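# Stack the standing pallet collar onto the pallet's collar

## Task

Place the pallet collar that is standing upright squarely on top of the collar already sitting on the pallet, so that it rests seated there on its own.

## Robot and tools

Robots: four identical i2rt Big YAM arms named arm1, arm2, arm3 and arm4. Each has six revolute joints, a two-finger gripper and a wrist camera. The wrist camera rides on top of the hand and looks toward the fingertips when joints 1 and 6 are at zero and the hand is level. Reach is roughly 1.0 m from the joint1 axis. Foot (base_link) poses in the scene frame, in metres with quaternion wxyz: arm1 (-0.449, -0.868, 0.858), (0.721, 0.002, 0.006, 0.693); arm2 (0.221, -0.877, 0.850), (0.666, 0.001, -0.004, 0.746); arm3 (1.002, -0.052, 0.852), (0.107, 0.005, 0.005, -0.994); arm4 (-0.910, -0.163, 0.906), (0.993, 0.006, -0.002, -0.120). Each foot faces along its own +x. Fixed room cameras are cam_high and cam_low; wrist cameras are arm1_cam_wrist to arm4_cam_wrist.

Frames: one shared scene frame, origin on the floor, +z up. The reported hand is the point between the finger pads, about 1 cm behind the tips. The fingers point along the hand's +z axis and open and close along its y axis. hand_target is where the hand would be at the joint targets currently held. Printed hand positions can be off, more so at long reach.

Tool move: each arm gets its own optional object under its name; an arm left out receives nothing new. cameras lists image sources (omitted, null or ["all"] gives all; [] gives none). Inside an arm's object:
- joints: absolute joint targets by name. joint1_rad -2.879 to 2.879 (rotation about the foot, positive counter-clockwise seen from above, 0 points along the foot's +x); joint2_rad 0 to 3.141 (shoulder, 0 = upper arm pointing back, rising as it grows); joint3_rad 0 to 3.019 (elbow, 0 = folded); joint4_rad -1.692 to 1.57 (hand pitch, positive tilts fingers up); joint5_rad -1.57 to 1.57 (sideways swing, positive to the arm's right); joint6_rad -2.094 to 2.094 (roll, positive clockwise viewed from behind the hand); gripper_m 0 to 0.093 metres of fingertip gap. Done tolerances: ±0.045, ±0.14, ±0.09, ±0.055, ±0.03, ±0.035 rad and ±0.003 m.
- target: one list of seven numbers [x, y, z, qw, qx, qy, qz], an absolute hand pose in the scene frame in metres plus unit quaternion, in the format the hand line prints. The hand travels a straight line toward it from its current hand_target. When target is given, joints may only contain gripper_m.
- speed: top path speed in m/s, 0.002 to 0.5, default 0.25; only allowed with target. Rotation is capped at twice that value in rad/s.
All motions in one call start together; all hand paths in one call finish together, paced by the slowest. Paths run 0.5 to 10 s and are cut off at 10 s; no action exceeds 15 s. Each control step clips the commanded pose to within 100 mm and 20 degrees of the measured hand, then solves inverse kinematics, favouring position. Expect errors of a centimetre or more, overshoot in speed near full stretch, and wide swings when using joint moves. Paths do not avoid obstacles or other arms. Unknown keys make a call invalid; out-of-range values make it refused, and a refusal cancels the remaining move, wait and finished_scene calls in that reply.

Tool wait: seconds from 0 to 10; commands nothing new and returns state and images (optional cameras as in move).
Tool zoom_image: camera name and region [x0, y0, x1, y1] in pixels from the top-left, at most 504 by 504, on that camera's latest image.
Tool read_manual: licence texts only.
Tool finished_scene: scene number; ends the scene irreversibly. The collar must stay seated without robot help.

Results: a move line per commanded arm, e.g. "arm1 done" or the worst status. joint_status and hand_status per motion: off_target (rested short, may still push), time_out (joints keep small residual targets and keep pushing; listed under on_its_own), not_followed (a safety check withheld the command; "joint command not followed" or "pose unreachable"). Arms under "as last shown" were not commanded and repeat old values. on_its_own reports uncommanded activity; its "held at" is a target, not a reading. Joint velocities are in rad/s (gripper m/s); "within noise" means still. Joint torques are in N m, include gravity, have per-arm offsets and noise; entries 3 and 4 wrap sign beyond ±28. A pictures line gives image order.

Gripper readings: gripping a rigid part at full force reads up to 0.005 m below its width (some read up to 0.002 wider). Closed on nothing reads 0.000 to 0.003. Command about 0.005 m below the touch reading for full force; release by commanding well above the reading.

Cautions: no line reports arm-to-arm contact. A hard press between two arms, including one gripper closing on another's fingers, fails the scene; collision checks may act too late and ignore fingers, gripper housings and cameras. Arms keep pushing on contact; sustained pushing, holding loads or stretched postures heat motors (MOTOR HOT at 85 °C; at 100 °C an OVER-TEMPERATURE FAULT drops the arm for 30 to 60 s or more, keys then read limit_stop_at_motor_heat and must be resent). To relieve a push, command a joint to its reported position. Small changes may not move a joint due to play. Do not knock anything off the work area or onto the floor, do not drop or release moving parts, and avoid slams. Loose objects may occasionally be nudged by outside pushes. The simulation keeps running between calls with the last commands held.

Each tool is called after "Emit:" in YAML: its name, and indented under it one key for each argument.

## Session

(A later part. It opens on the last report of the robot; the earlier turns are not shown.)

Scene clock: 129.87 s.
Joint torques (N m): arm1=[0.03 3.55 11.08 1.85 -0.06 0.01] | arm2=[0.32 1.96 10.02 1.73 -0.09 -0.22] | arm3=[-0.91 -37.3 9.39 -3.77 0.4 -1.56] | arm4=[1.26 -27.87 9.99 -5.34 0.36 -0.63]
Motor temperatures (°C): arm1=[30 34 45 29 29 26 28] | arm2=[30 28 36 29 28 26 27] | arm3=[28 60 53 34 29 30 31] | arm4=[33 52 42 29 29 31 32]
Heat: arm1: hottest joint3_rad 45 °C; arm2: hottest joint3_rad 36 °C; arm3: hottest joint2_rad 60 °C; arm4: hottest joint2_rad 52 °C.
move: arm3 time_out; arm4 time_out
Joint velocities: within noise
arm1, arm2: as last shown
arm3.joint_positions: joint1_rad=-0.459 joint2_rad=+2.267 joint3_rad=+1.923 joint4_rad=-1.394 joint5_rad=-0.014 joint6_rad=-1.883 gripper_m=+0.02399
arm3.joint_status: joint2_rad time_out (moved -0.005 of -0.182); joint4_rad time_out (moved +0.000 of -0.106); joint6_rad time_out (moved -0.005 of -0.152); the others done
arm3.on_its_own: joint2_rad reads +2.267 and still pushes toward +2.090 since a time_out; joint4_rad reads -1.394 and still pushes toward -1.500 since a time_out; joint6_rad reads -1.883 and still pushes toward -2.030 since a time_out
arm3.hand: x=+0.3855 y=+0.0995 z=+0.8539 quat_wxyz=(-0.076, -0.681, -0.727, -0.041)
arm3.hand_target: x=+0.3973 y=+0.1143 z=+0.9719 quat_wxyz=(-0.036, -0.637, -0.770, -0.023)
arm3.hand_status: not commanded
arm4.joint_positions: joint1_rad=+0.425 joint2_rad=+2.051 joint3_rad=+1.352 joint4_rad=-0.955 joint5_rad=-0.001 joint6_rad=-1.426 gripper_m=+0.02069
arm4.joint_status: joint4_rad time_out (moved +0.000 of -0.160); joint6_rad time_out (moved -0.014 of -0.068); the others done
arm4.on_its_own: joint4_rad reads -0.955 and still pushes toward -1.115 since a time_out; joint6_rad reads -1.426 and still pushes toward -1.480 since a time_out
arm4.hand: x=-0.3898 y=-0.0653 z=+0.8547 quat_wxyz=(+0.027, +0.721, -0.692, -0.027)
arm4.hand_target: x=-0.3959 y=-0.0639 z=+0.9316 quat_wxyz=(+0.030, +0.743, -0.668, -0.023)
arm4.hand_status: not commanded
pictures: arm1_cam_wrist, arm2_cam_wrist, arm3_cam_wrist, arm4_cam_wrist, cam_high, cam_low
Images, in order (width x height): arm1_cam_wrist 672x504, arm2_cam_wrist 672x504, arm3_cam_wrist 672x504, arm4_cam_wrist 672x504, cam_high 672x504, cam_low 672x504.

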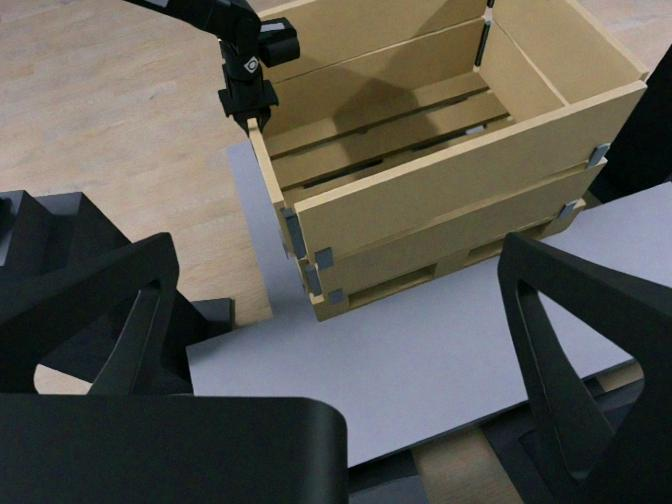

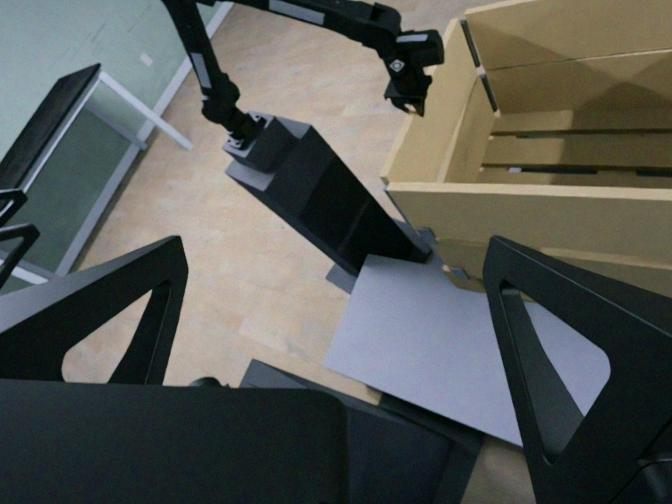

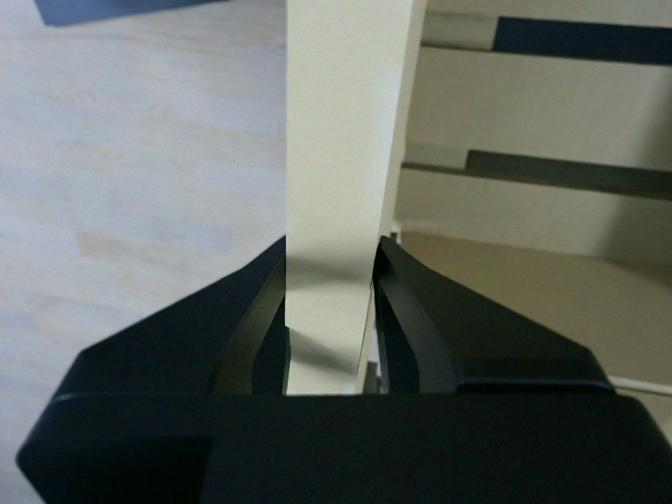

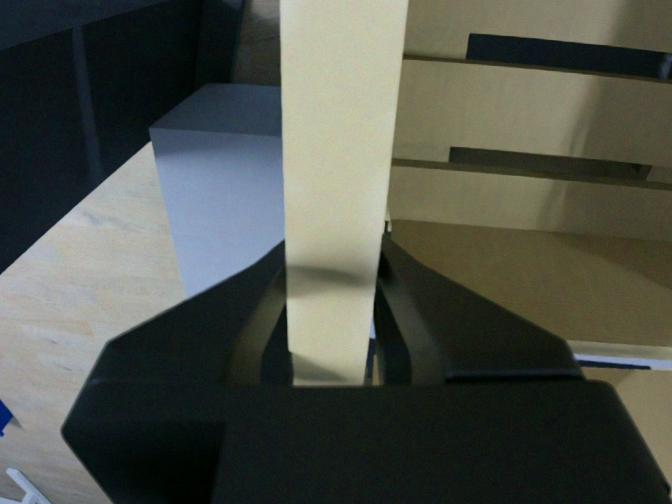

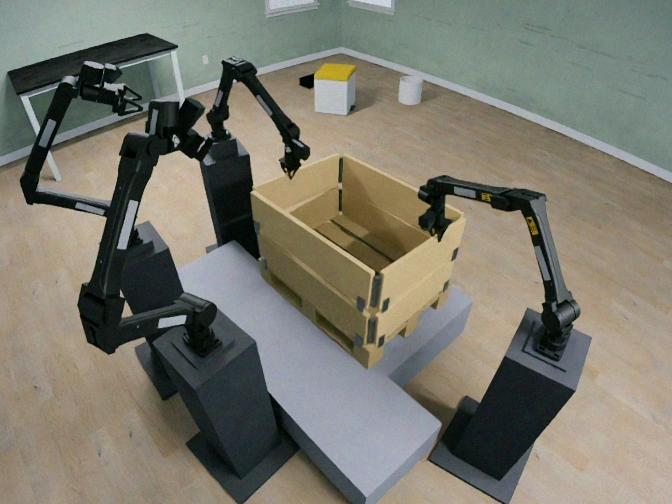

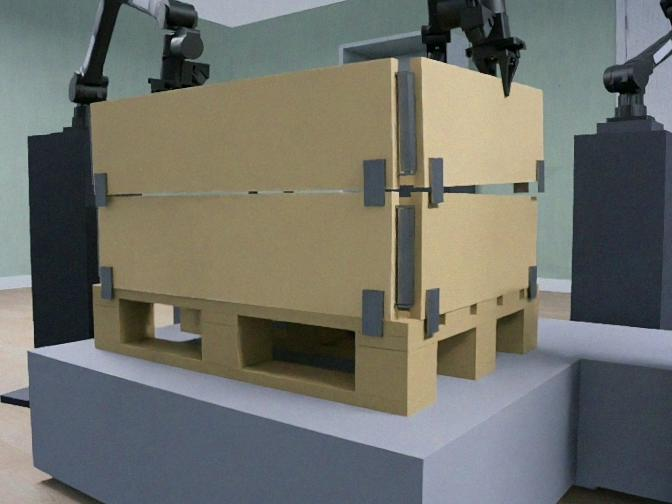

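Emit:
move:
  arm4: {"joints":{"joint1_rad":0.43,"joint2_rad":1.955,"joint3_rad":1.36,"joint4_rad":-1.05,"joint5_rad":0.01,"joint6_rad":-1.48}}
  arm3: {"joints":{"joint1_rad":-0.48,"joint2_rad":2.125,"joint3_rad":1.91,"joint4_rad":-1.43,"joint5_rad":0.0,"joint6_rad":-2.01}}

Emit:
zoom_image:
  camera: "cam_low"
  region: [80, 10, 580, 430]

Emit:
zoom_image:
  camera: "cam_high"
  region: [220, 140, 480, 370]

Emit:
zoom_image:
  camera: "arm1_cam_wrist"
  region: [200, 0, 672, 350]

Scene clock: 139.70 s.
Joint torques (N m): arm1=[0.03 3.6 11.08 1.87 -0.06 0.01] | arm2=[0.38 1.9 10.02 1.73 -0.09 -0.22] | arm3=[-0.38 -33.67 8.81 -2.56 0.39 -1.35] | arm4=[0.79 -26.23 7.73 -3.12 0.33 -0.63]
Motor temperatures (°C): arm1=[30 34 45 29 29 26 28] | arm2=[30 28 36 29 28 26 27] | arm3=[28 60 51 34 29 30 31] | arm4=[33 52 42 30 29 30 32]
Heat: arm1: hottest joint3_rad 45 °C; arm2: hottest joint3_rad 36 °C; arm3: hottest joint2_rad 60 °C; arm4: hottest joint2_rad 52 °C.
move: arm3 time_out; arm4 time_out
Joint velocities: within noise
arm1, arm2: as last shown
arm3.joint_positions: joint1_rad=-0.460 joint2_rad=+2.262 joint3_rad=+1.900 joint4_rad=-1.357 joint5_rad=-0.013 joint6_rad=-1.884 gripper_m=+0.02360
arm3.joint_status: joint4_rad time_out (moved +0.037 of -0.036); joint6_rad time_out (moved -0.002 of -0.127); the others done
arm3.on_its_own: joint4_rad reads -1.357 and still pushes toward -1.430 since a time_out; joint6_rad reads -1.884 and still pushes toward -2.010 since a time_out
arm3.hand: x=+0.3847 y=+0.1006 z=+0.8487 quat_wxyz=(-0.067, -0.681, -0.728, -0.037)
arm3.hand_target: x=+0.3902 y=+0.1136 z=+0.9382 quat_wxyz=(-0.034, -0.642, -0.766, -0.023)
arm3.hand_status: not commanded
arm4.joint_positions: joint1_rad=+0.425 joint2_rad=+2.060 joint3_rad=+1.352 joint4_rad=-0.953 joint5_rad=-0.001 joint6_rad=-1.426 gripper_m=+0.02069
arm4.joint_status: joint4_rad time_out (moved +0.002 of -0.095); joint6_rad time_out (moved +0.000 of -0.054); the others done
arm4.on_its_own: joint4_rad reads -0.953 and still pushes toward -1.050 since a time_out; joint6_rad reads -1.426 and still pushes toward -1.480 since a time_out
arm4.hand: x=-0.3910 y=-0.0655 z=+0.8502 quat_wxyz=(+0.030, +0.721, -0.692, -0.029)
arm4.hand_target: x=-0.3944 y=-0.0658 z=+0.9076 quat_wxyz=(+0.026, +0.741, -0.670, -0.021)
arm4.hand_status: not commanded
pictures: arm1_cam_wrist, arm2_cam_wrist, arm3_cam_wrist, arm4_cam_wrist, cam_high, cam_low
Images, in order (width x height): arm1_cam_wrist 672x504, arm2_cam_wrist 672x504, arm3_cam_wrist 672x504, arm4_cam_wrist 672x504, cam_high 672x504, cam_low 672x504.

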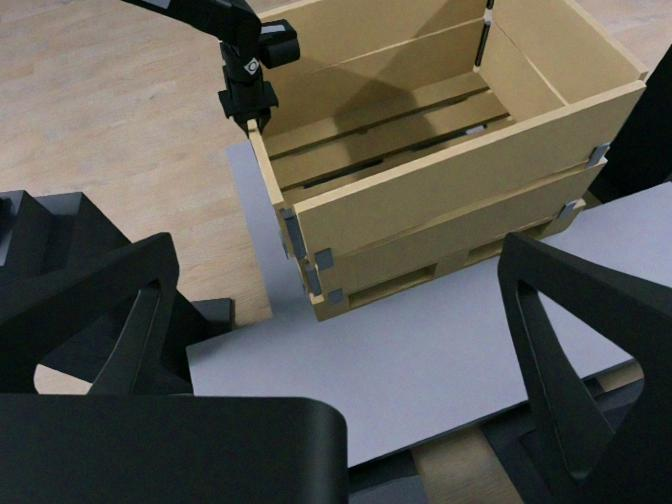

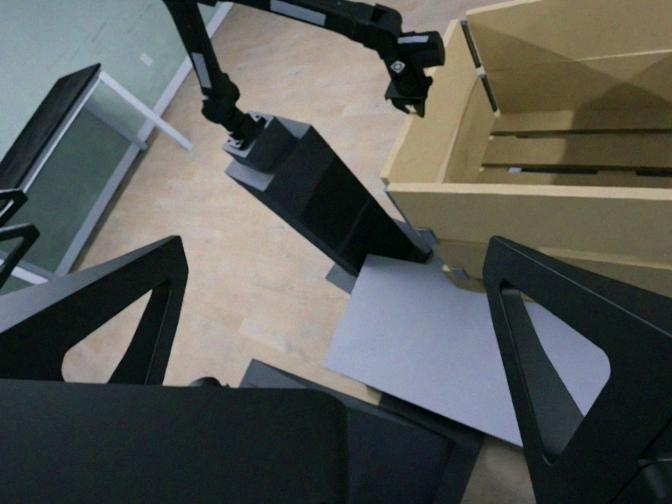

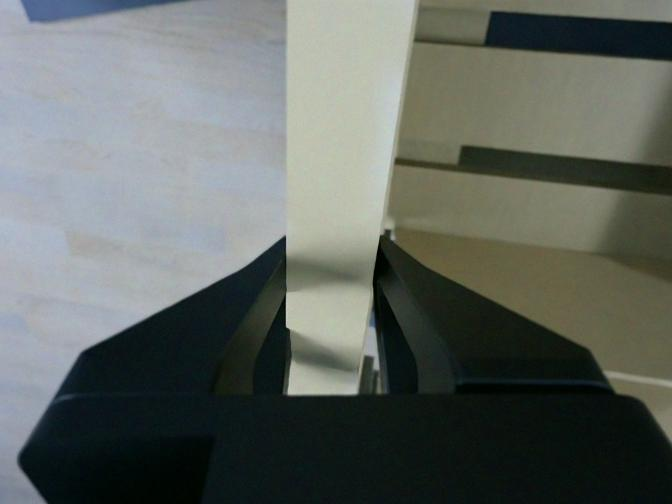

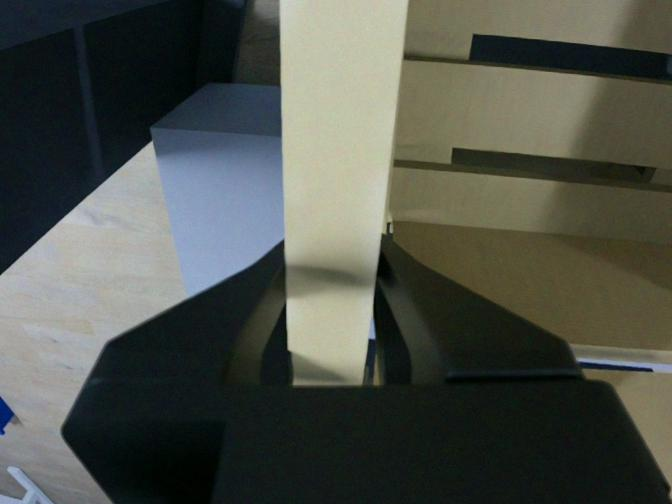

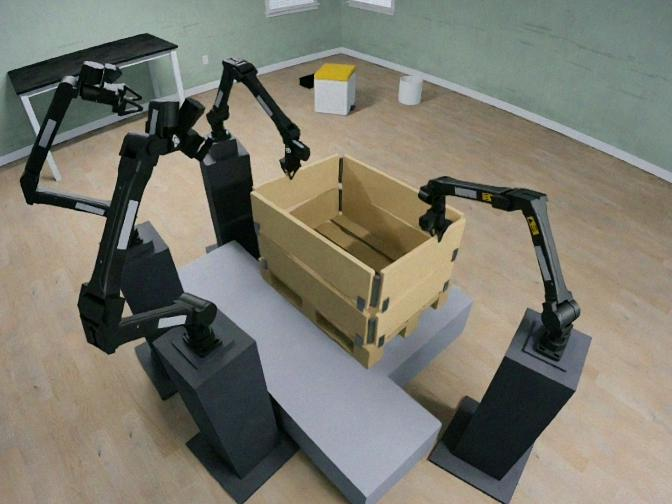

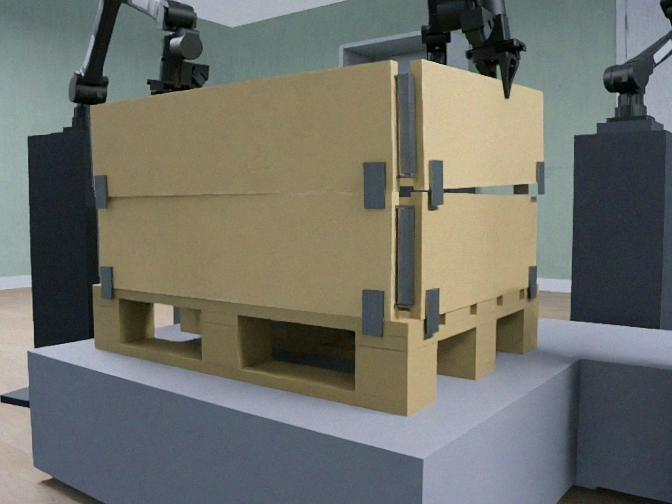

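Scaled by 1.008 (camera's finer frame: 960x720).

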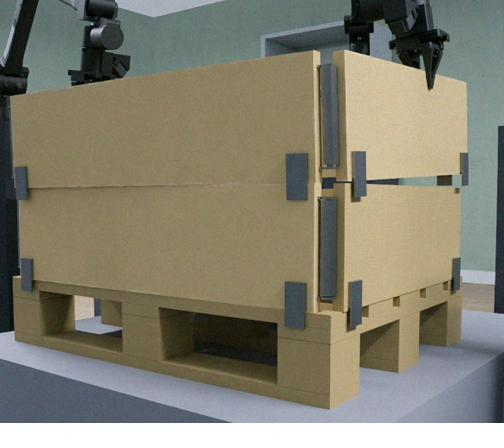

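Scaled by 1.938 (camera's finer frame: 960x720).

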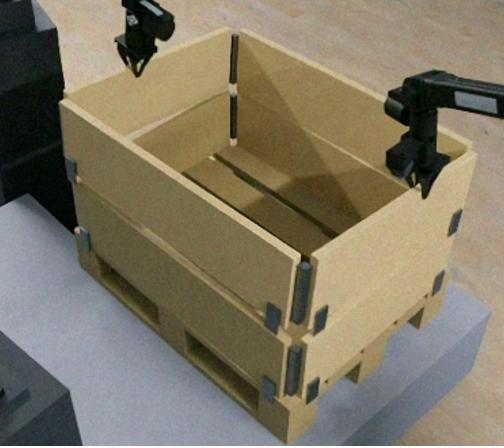

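Scaled by 1.068 (camera's finer frame: 960x720).

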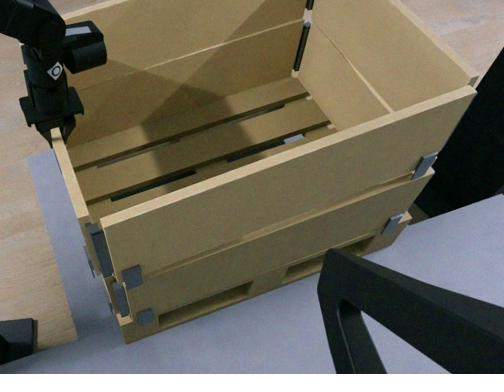

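Emit:
move:
  arm4: {"joints":{"joint1_rad":0.36,"joint2_rad":1.945,"joint3_rad":1.36,"joint4_rad":-1.06,"joint5_rad":0.01,"joint6_rad":-1.51}}
  arm3: {"joints":{"joint1_rad":-0.415,"joint2_rad":2.11,"joint3_rad":1.915,"joint4_rad":-1.45,"joint5_rad":0.0,"joint6_rad":-1.99}}

Emit:
zoom_image:
  camera: "cam_low"
  region: [80, 10, 580, 430]

Emit:
zoom_image:
  camera: "cam_high"
  region: [220, 140, 480, 370]

Emit:
zoom_image:
  camera: "arm1_cam_wrist"
  region: [200, 0, 672, 350]

Scene clock: 148.63 s.
Joint torques (N m): arm1=[-0.03 3.66 11.08 1.85 -0.06 0.01] | arm2=[0.38 1.9 10.02 1.73 -0.1 -0.22] | arm3=[2.78 -34.43 9.42 -3.26 0.03 -1.15] | arm4=[-3.66 -27.28 7.68 -3.48 0.78 -0.83]
Motor temperatures (°C): arm1=[30 34 46 29 29 26 28] | arm2=[30 28 36 29 28 26 27] | arm3=[28 64 49 34 29 30 31] | arm4=[33 52 42 29 29 30 32]
Heat: arm1: hottest joint3_rad 46 °C; arm2: hottest joint3_rad 36 °C; arm3: hottest joint2_rad 64 °C; arm4: hottest joint2_rad 52 °C.
move: arm3 time_out; arm4 time_out
Joint velocities: arm1=[-0.044 -0.005 -0.012 -0.012 -0.037 -0.022 0] | arm2=[within noise] | arm3=[within noise] | arm4=[within noise]
arm1.joint_positions: joint1_rad=-0.357 joint2_rad=+0.528 joint3_rad=+1.387 joint4_rad=-1.329 joint5_rad=-0.075 joint6_rad=+0.015 gripper_m=+0.09396
arm1.joint_status: not commanded
arm1.hand: x=-0.3788 y=-0.6786 z=+1.4141 quat_wxyz=(-0.410, +0.482, -0.705, -0.320)
arm1.hand_target: x=-0.3801 y=-0.6818 z=+1.4260 quat_wxyz=(-0.420, +0.479, -0.698, -0.327)
arm1.hand_status: not commanded
arm2.joint_positions: joint1_rad=+0.299 joint2_rad=+0.645 joint3_rad=+1.463 joint4_rad=-1.149 joint5_rad=-0.251 joint6_rad=+0.486 gripper_m=+0.09396
arm2.joint_status: not commanded
arm2.hand: x=+0.0807 y=-0.6700 z=+1.4633 quat_wxyz=(-0.097, +0.604, -0.540, -0.578)
arm2.hand_target: x=+0.0823 y=-0.6737 z=+1.4740 quat_wxyz=(-0.101, +0.600, -0.534, -0.587)
arm2.hand_status: not commanded
arm3.joint_positions: joint1_rad=-0.435 joint2_rad=+2.256 joint3_rad=+1.898 joint4_rad=-1.357 joint5_rad=-0.004 joint6_rad=-1.883 gripper_m=+0.02359
arm3.joint_status: joint2_rad time_out (moved -0.006 of -0.152); joint4_rad time_out (moved +0.000 of -0.093); joint6_rad time_out (moved +0.002 of -0.106); the others done
arm3.on_its_own: joint2_rad reads +2.256 and still pushes toward +2.110 since a time_out; joint4_rad reads -1.357 and still pushes toward -1.450 since a time_out; joint6_rad reads -1.883 and still pushes toward -1.990 since a time_out
arm3.hand: x=+0.3815 y=+0.0865 z=+0.8513 quat_wxyz=(-0.063, -0.672, -0.736, -0.041)
arm3.hand_target: x=+0.3831 y=+0.0727 z=+0.9491 quat_wxyz=(-0.033, -0.626, -0.779, -0.024)
arm3.hand_status: not commanded
arm4.joint_positions: joint1_rad=+0.405 joint2_rad=+2.064 joint3_rad=+1.352 joint4_rad=-0.953 joint5_rad=-0.012 joint6_rad=-1.434 gripper_m=+0.02073
arm4.joint_status: joint1_rad time_out (moved -0.020 of -0.065); joint4_rad time_out (moved +0.000 of -0.107); joint6_rad time_out (moved -0.008 of -0.084); the others done
arm4.on_its_own: joint1_rad reads +0.405 and still pushes toward +0.360 since a time_out; joint4_rad reads -0.953 and still pushes toward -1.060 since a time_out; joint6_rad reads -1.434 and still pushes toward -1.510 since a time_out
arm4.hand: x=-0.3902 y=-0.0739 z=+0.8484 quat_wxyz=(+0.028, +0.716, -0.696, -0.035)
arm4.hand_target: x=-0.3899 y=-0.1025 z=+0.9124 quat_wxyz=(+0.025, +0.727, -0.685, -0.022)
arm4.hand_status: not commanded
pictures: arm1_cam_wrist, arm2_cam_wrist, arm3_cam_wrist, arm4_cam_wrist, cam_high, cam_low
Images, in order (width x height): arm1_cam_wrist 672x504, arm2_cam_wrist 672x504, arm3_cam_wrist 672x504, arm4_cam_wrist 672x504, cam_high 672x504, cam_low 672x504.

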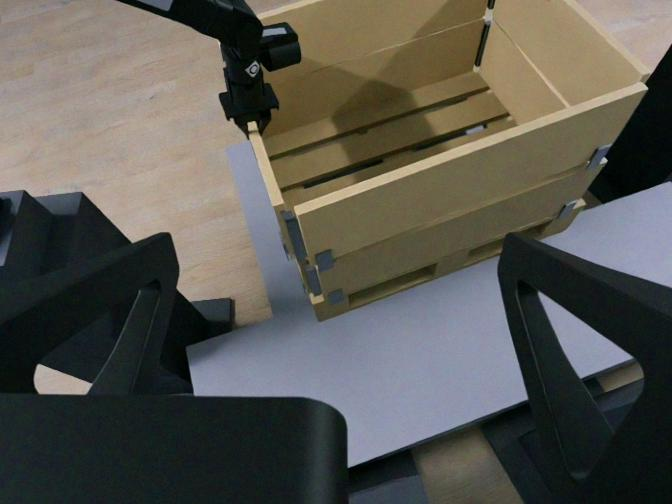

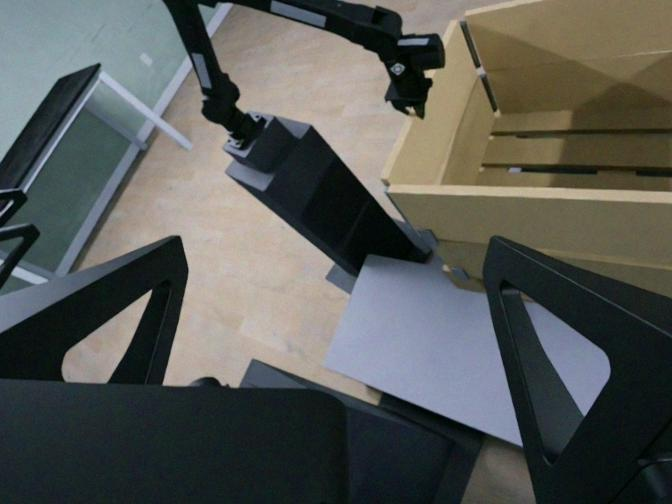

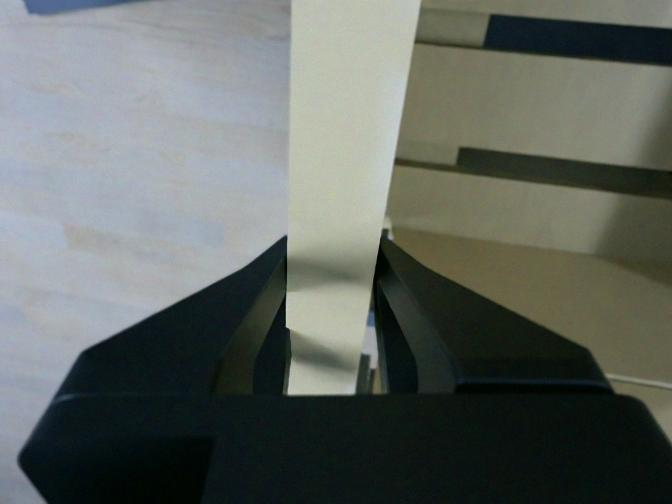

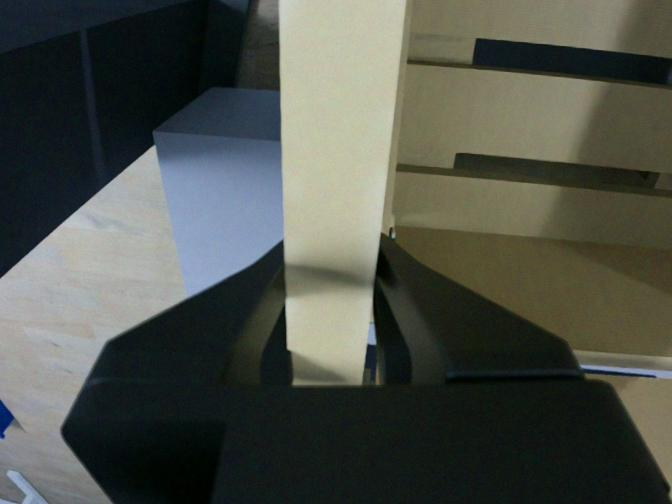

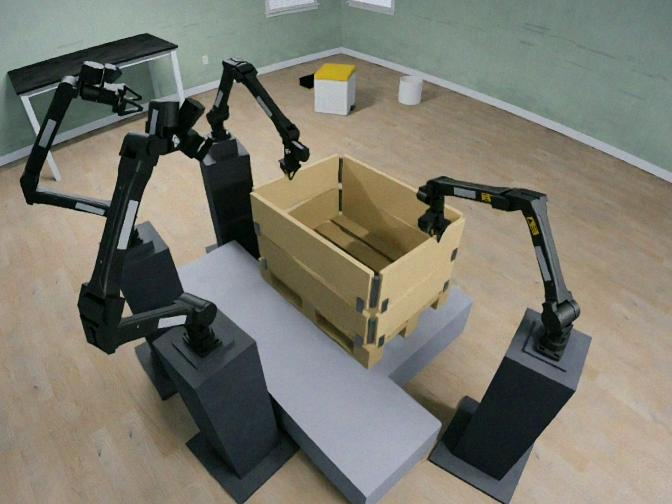

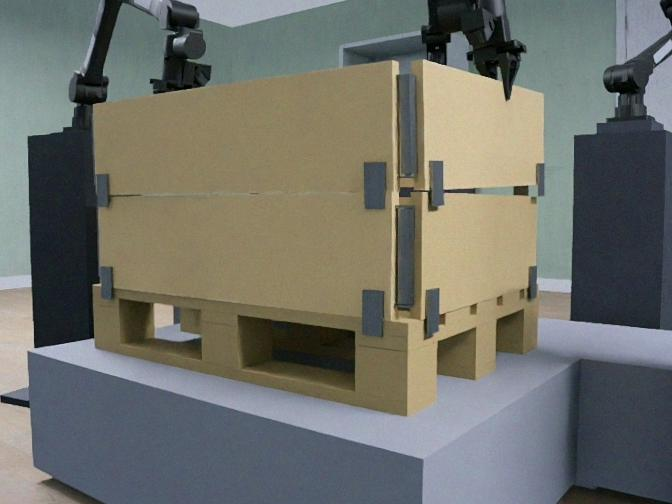

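Scaled by 1.008 (camera's finer frame: 960x720).

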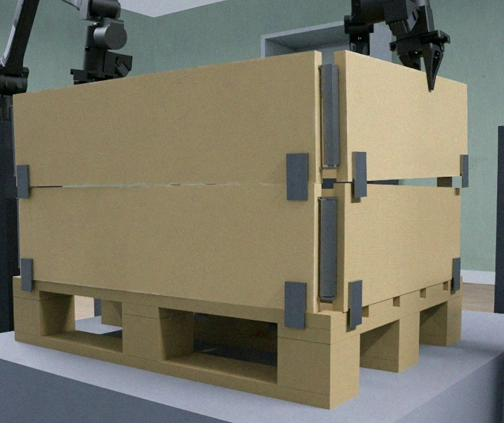

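Scaled by 1.938 (camera's finer frame: 960x720).

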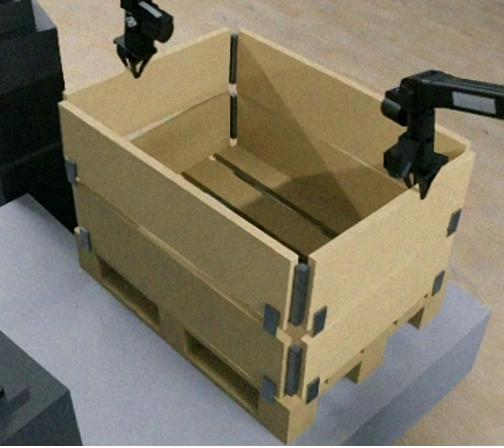

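Scaled by 1.068 (camera's finer frame: 960x720).

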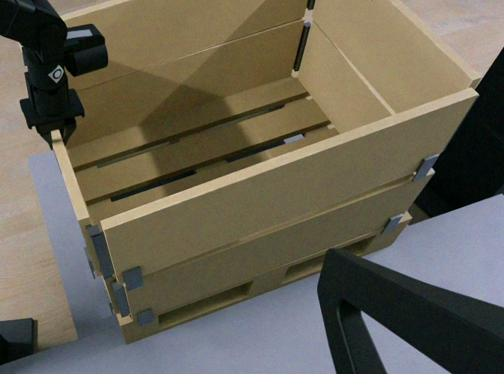

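Emit:
move:
  arm4: {"joints":{"joint1_rad":0.38,"joint2_rad":1.995,"joint3_rad":1.34,"joint4_rad":-1.0,"joint5_rad":0.01,"joint6_rad":-1.48}}
  arm3: {"joints":{"joint1_rad":-0.42,"joint2_rad":2.15,"joint3_rad":1.89,"joint4_rad":-1.38,"joint5_rad":0.0,"joint6_rad":-1.96}}

Emit:
zoom_image:
  camera: "cam_low"
  region: [80, 10, 580, 430]

Emit:
zoom_image:
  camera: "cam_high"
  region: [220, 140, 480, 370]

Emit:
zoom_image:
  camera: "arm1_cam_wrist"
  region: [270, 100, 640, 320]

Emit:
zoom_image:
  camera: "cam_low"
  region: [380, 120, 570, 260]

Scene clock: 159.13 s.
Joint torques (N m): arm1=[-0.03 3.6 11.07 1.87 -0.06 0.01] | arm2=[0.32 1.9 10.02 1.72 -0.1 -0.22] | arm3=[2.32 -30.62 8.72 -1.65 0.03 -0.85] | arm4=[-1.67 -24.23 6.45 -2.18 0.75 -0.55]
Motor temperatures (°C): arm1=[30 34 46 29 29 26 28] | arm2=[30 28 36 29 28 26 27] | arm3=[28 68 50 34 29 30 31] | arm4=[33 51 42 29 29 31 32]
Heat: arm1: hottest joint3_rad 46 °C; arm2: hottest joint3_rad 36 °C; arm3: hottest joint2_rad 68 °C; arm4: hottest joint2_rad 51 °C.
move: arm3 time_out; arm4 time_out
Joint velocities: within noise
arm1, arm2: as last shown
arm3.joint_positions: joint1_rad=-0.435 joint2_rad=+2.252 joint3_rad=+1.881 joint4_rad=-1.334 joint5_rad=-0.001 joint6_rad=-1.883 gripper_m=+0.02333
arm3.joint_status: joint6_rad time_out (moved +0.000 of -0.077); the others done
arm3.on_its_own: joint6_rad reads -1.883 and still pushes toward -1.960 since a time_out
arm3.hand: x=+0.3819 y=+0.0870 z=+0.8477 quat_wxyz=(-0.058, -0.673, -0.737, -0.040)
arm3.hand_target: x=+0.3779 y=+0.0781 z=+0.9146 quat_wxyz=(-0.031, -0.639, -0.768, -0.025)
arm3.hand_status: not commanded
arm4.joint_positions: joint1_rad=+0.403 joint2_rad=+2.073 joint3_rad=+1.345 joint4_rad=-0.930 joint5_rad=-0.012 joint6_rad=-1.435 gripper_m=+0.02073
arm4.joint_status: joint4_rad time_out (moved +0.023 of -0.047); joint6_rad time_out (moved -0.002 of -0.046); the others done
arm4.on_its_own: joint4_rad reads -0.930 and still pushes toward -1.000 since a time_out; joint6_rad reads -1.435 and still pushes toward -1.480 since a time_out
arm4.hand: x=-0.3896 y=-0.0751 z=+0.8412 quat_wxyz=(+0.025, +0.716, -0.697, -0.033)
arm4.hand_target: x=-0.3931 y=-0.0920 z=+0.8804 quat_wxyz=(+0.030, +0.724, -0.688, -0.025)
arm4.hand_status: not commanded
pictures: arm1_cam_wrist, arm2_cam_wrist, arm3_cam_wrist, arm4_cam_wrist, cam_high, cam_low
Images, in order (width x height): arm1_cam_wrist 672x504, arm2_cam_wrist 672x504, arm3_cam_wrist 672x504, arm4_cam_wrist 672x504, cam_high 672x504, cam_low 672x504.

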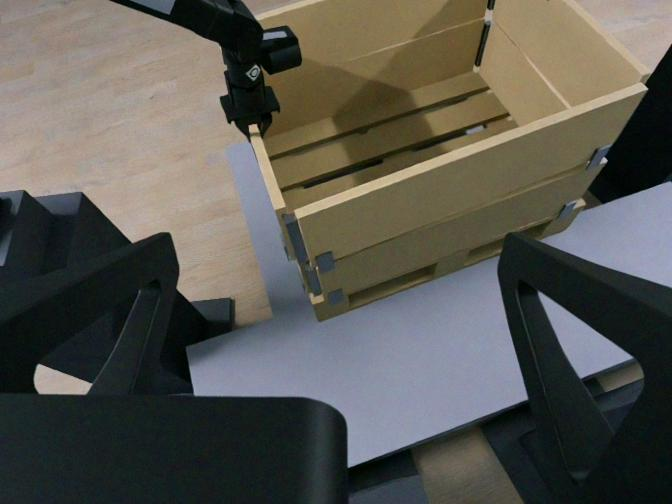

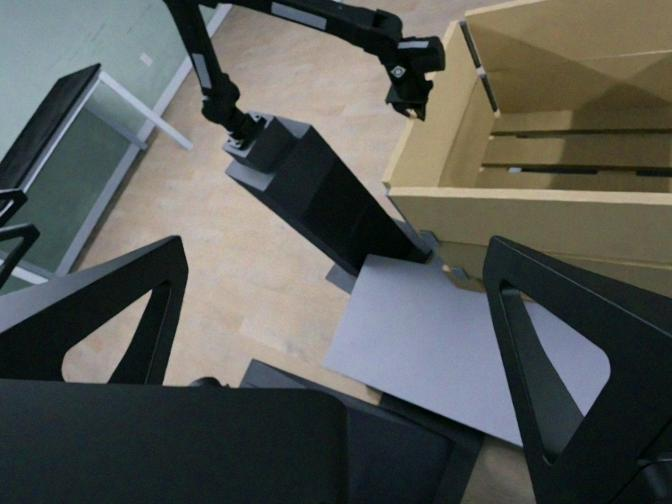

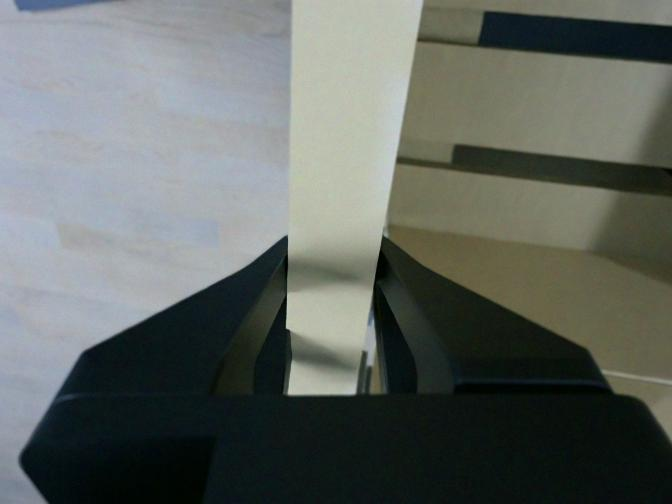

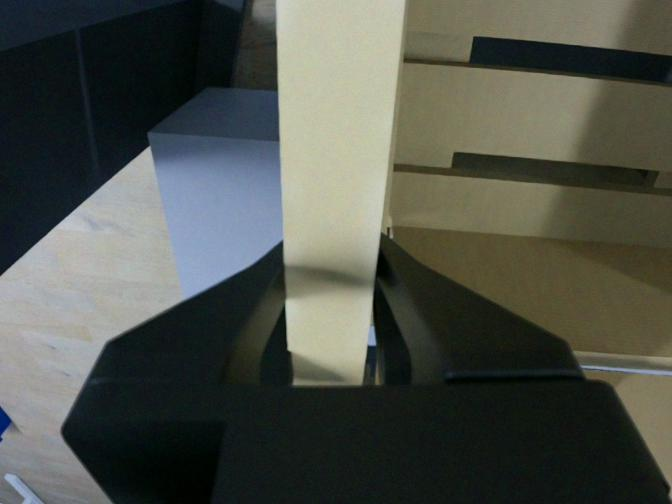

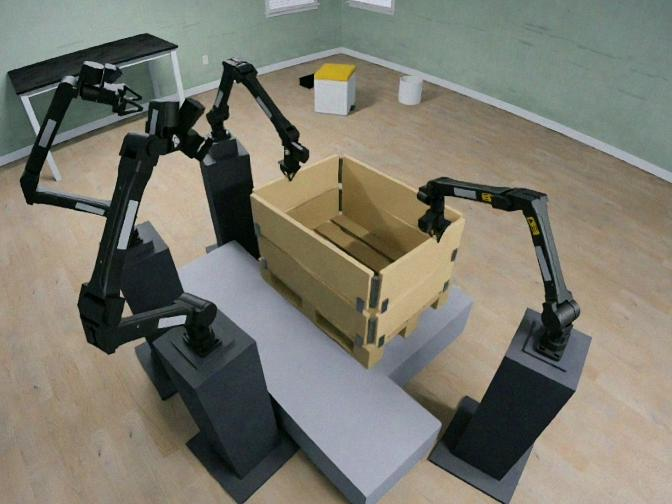

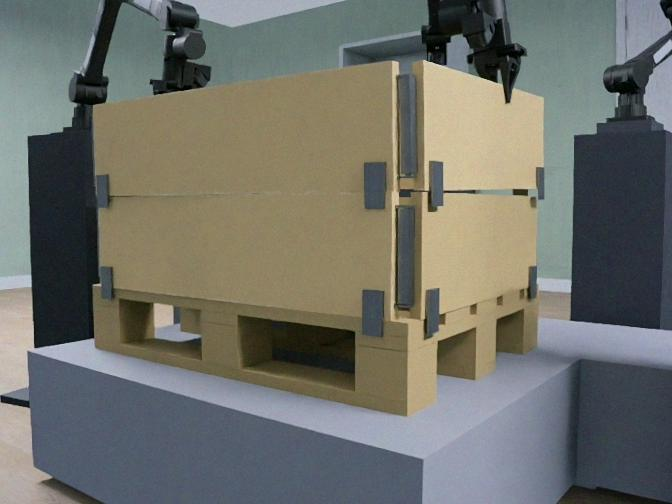

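Scaled by 1.008 (camera's finer frame: 960x720).

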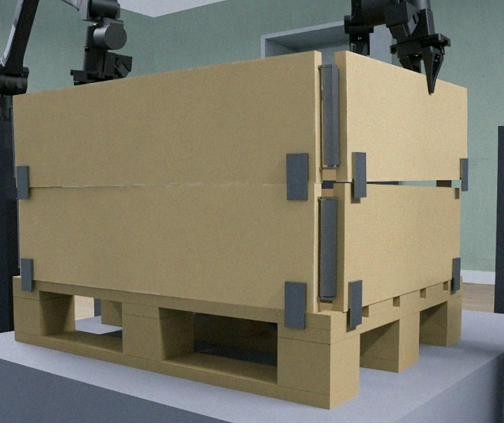

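Scaled by 1.938 (camera's finer frame: 960x720).

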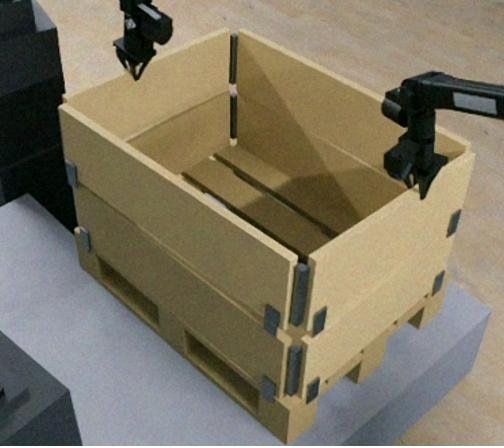

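Scaled by 1.362 (camera's finer frame: 960x720).

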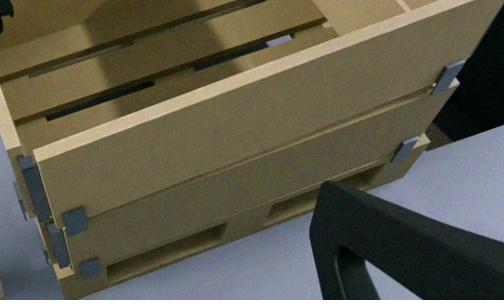

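Scaled by 2.653 (camera's finer frame: 960x720).

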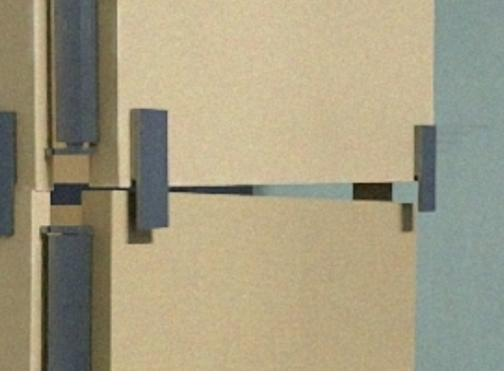

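Emit:
move:
  arm4: {"joints":{"joint1_rad":0.45,"joint2_rad":2.01,"joint3_rad":1.32,"joint4_rad":-0.94,"joint5_rad":0.01,"joint6_rad":-1.50}}
  arm3: {"joints":{"joint1_rad":-0.40,"joint2_rad":2.19,"joint3_rad":1.86,"joint4_rad":-1.30,"joint5_rad":0.0,"joint6_rad":-1.99}}

Emit:
zoom_image:
  camera: "cam_low"
  region: [80, 10, 580, 430]

Emit:
zoom_image:
  camera: "cam_high"
  region: [220, 140, 480, 370]

Emit:
zoom_image:
  camera: "arm1_cam_wrist"
  region: [270, 100, 640, 320]

Emit:
zoom_image:
  camera: "cam_low"
  region: [380, 120, 570, 260]

Scene clock: 179.17 s.
Joint torques (N m): arm1=[0.03 3.6 11.07 1.87 -0.06 0.01] | arm2=[0.38 1.9 10 1.73 -0.1 -0.22] | arm3=[3.6 -26.05 8.61 -0.31 -0.23 -1.15] | arm4=[2.78 -23 6.42 -1.39 0.31 -0.65]
Motor temperatures (°C): arm1=[30 34 46 29 29 26 28] | arm2=[30 28 37 29 28 26 27] | arm3=[27 69 49 33 29 29 31] | arm4=[32 49 42 29 30 30 33]
Heat: arm1: hottest joint3_rad 46 °C; arm2: hottest joint3_rad 37 °C; arm3: hottest joint2_rad 69 °C; arm4: hottest joint2_rad 49 °C.
move: arm3 time_out; arm4 time_out
Joint velocities: within noise
arm1, arm2: as last shown
arm3.joint_positions: joint1_rad=-0.430 joint2_rad=+2.241 joint3_rad=+1.853 joint4_rad=-1.290 joint5_rad=+0.010 joint6_rad=-1.884 gripper_m=+0.02290
arm3.joint_status: joint6_rad time_out (moved -0.002 of -0.107); the others done
arm3.on_its_own: joint6_rad reads -1.884 and still pushes toward -1.990 since a time_out
arm3.hand: x=+0.3802 y=+0.0866 z=+0.8441 quat_wxyz=(-0.043, -0.671, -0.740, -0.038)
arm3.hand_target: x=+0.3700 y=+0.0678 z=+0.8776 quat_wxyz=(-0.025, -0.619, -0.785, -0.024)
arm3.hand_status: not commanded
arm4.joint_positions: joint1_rad=+0.422 joint2_rad=+2.073 joint3_rad=+1.324 joint4_rad=-0.892 joint5_rad=+0.002 joint6_rad=-1.444 gripper_m=+0.02073
arm4.joint_status: joint6_rad time_out (moved -0.009 of -0.065); the others done
arm4.on_its_own: joint6_rad reads -1.444 and still pushes toward -1.500 since a time_out
arm4.hand: x=-0.3918 y=-0.0675 z=+0.8351 quat_wxyz=(+0.022, +0.726, -0.687, -0.022)
arm4.hand_target: x=-0.3968 y=-0.0555 z=+0.8667 quat_wxyz=(+0.021, +0.755, -0.655, -0.015)
arm4.hand_status: not commanded
pictures: arm1_cam_wrist, arm2_cam_wrist, arm3_cam_wrist, arm4_cam_wrist, cam_high, cam_low
Images, in order (width x height): arm1_cam_wrist 672x504, arm2_cam_wrist 672x504, arm3_cam_wrist 672x504, arm4_cam_wrist 672x504, cam_high 672x504, cam_low 672x504.

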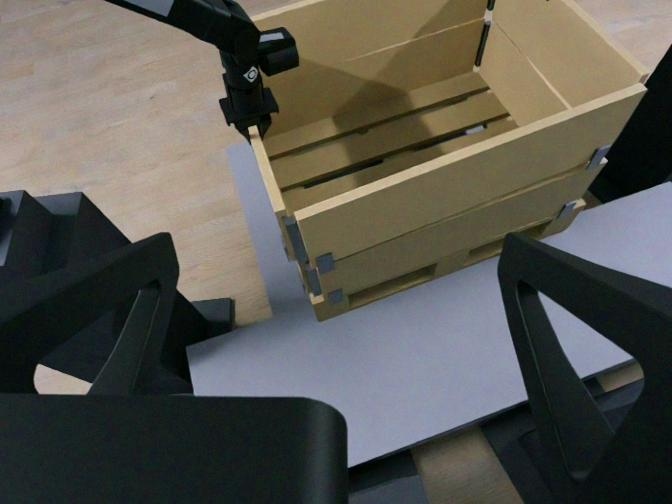

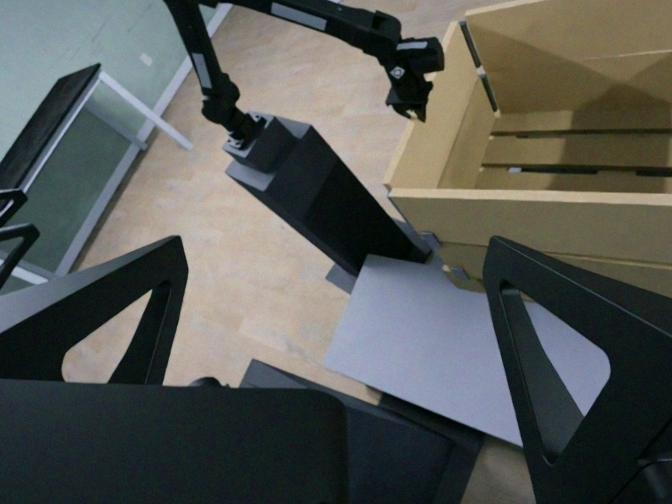

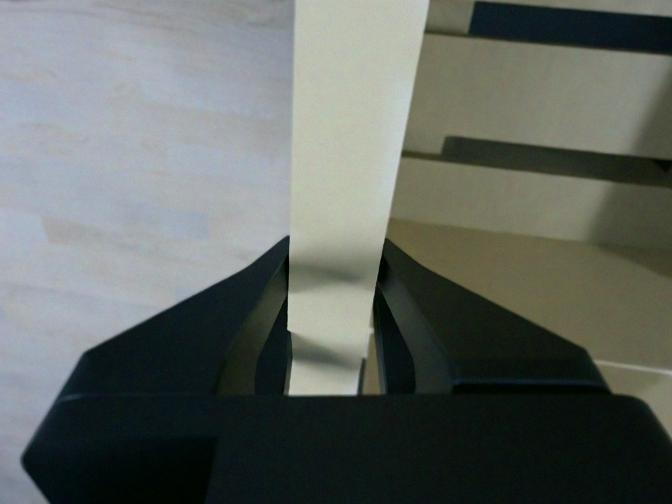

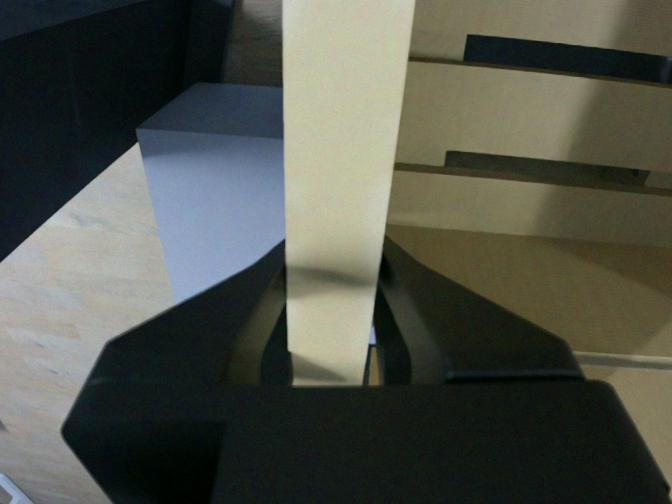

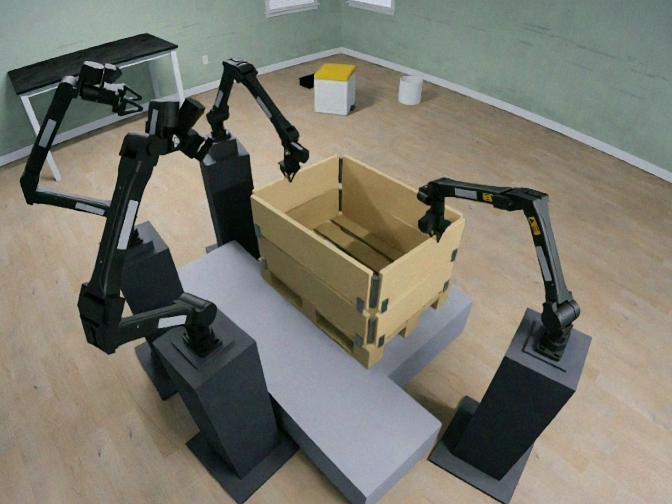

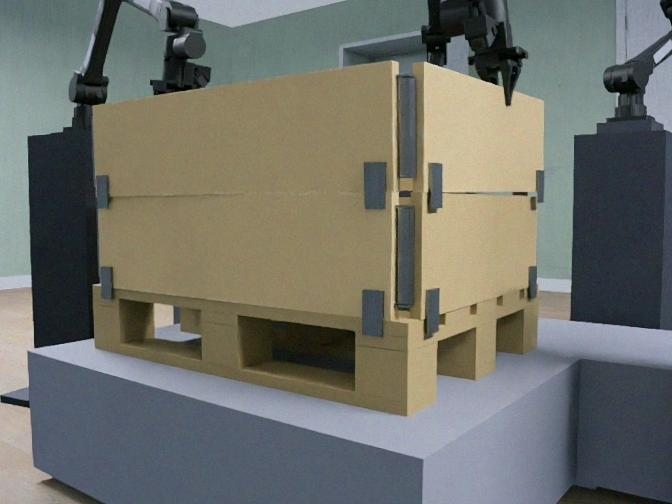

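Scaled by 1.008 (camera's finer frame: 960x720).

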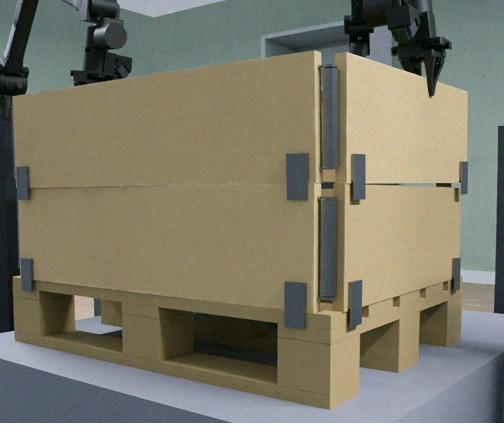

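Scaled by 1.938 (camera's finer frame: 960x720).

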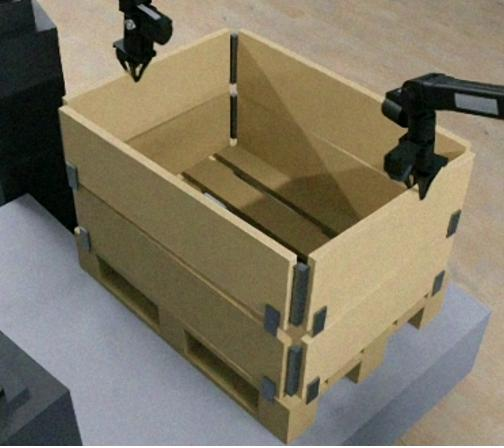

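Scaled by 1.362 (camera's finer frame: 960x720).

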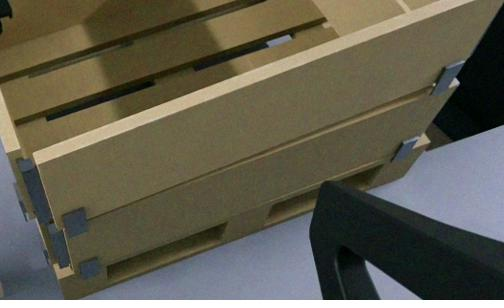

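Scaled by 2.653 (camera's finer frame: 960x720).

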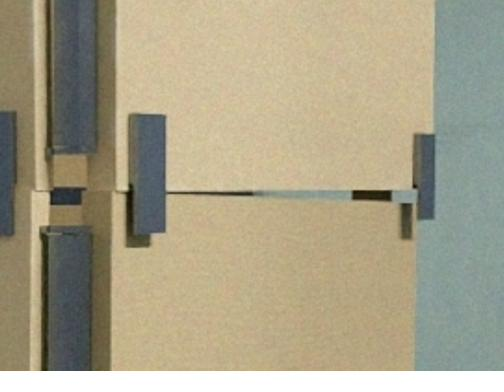

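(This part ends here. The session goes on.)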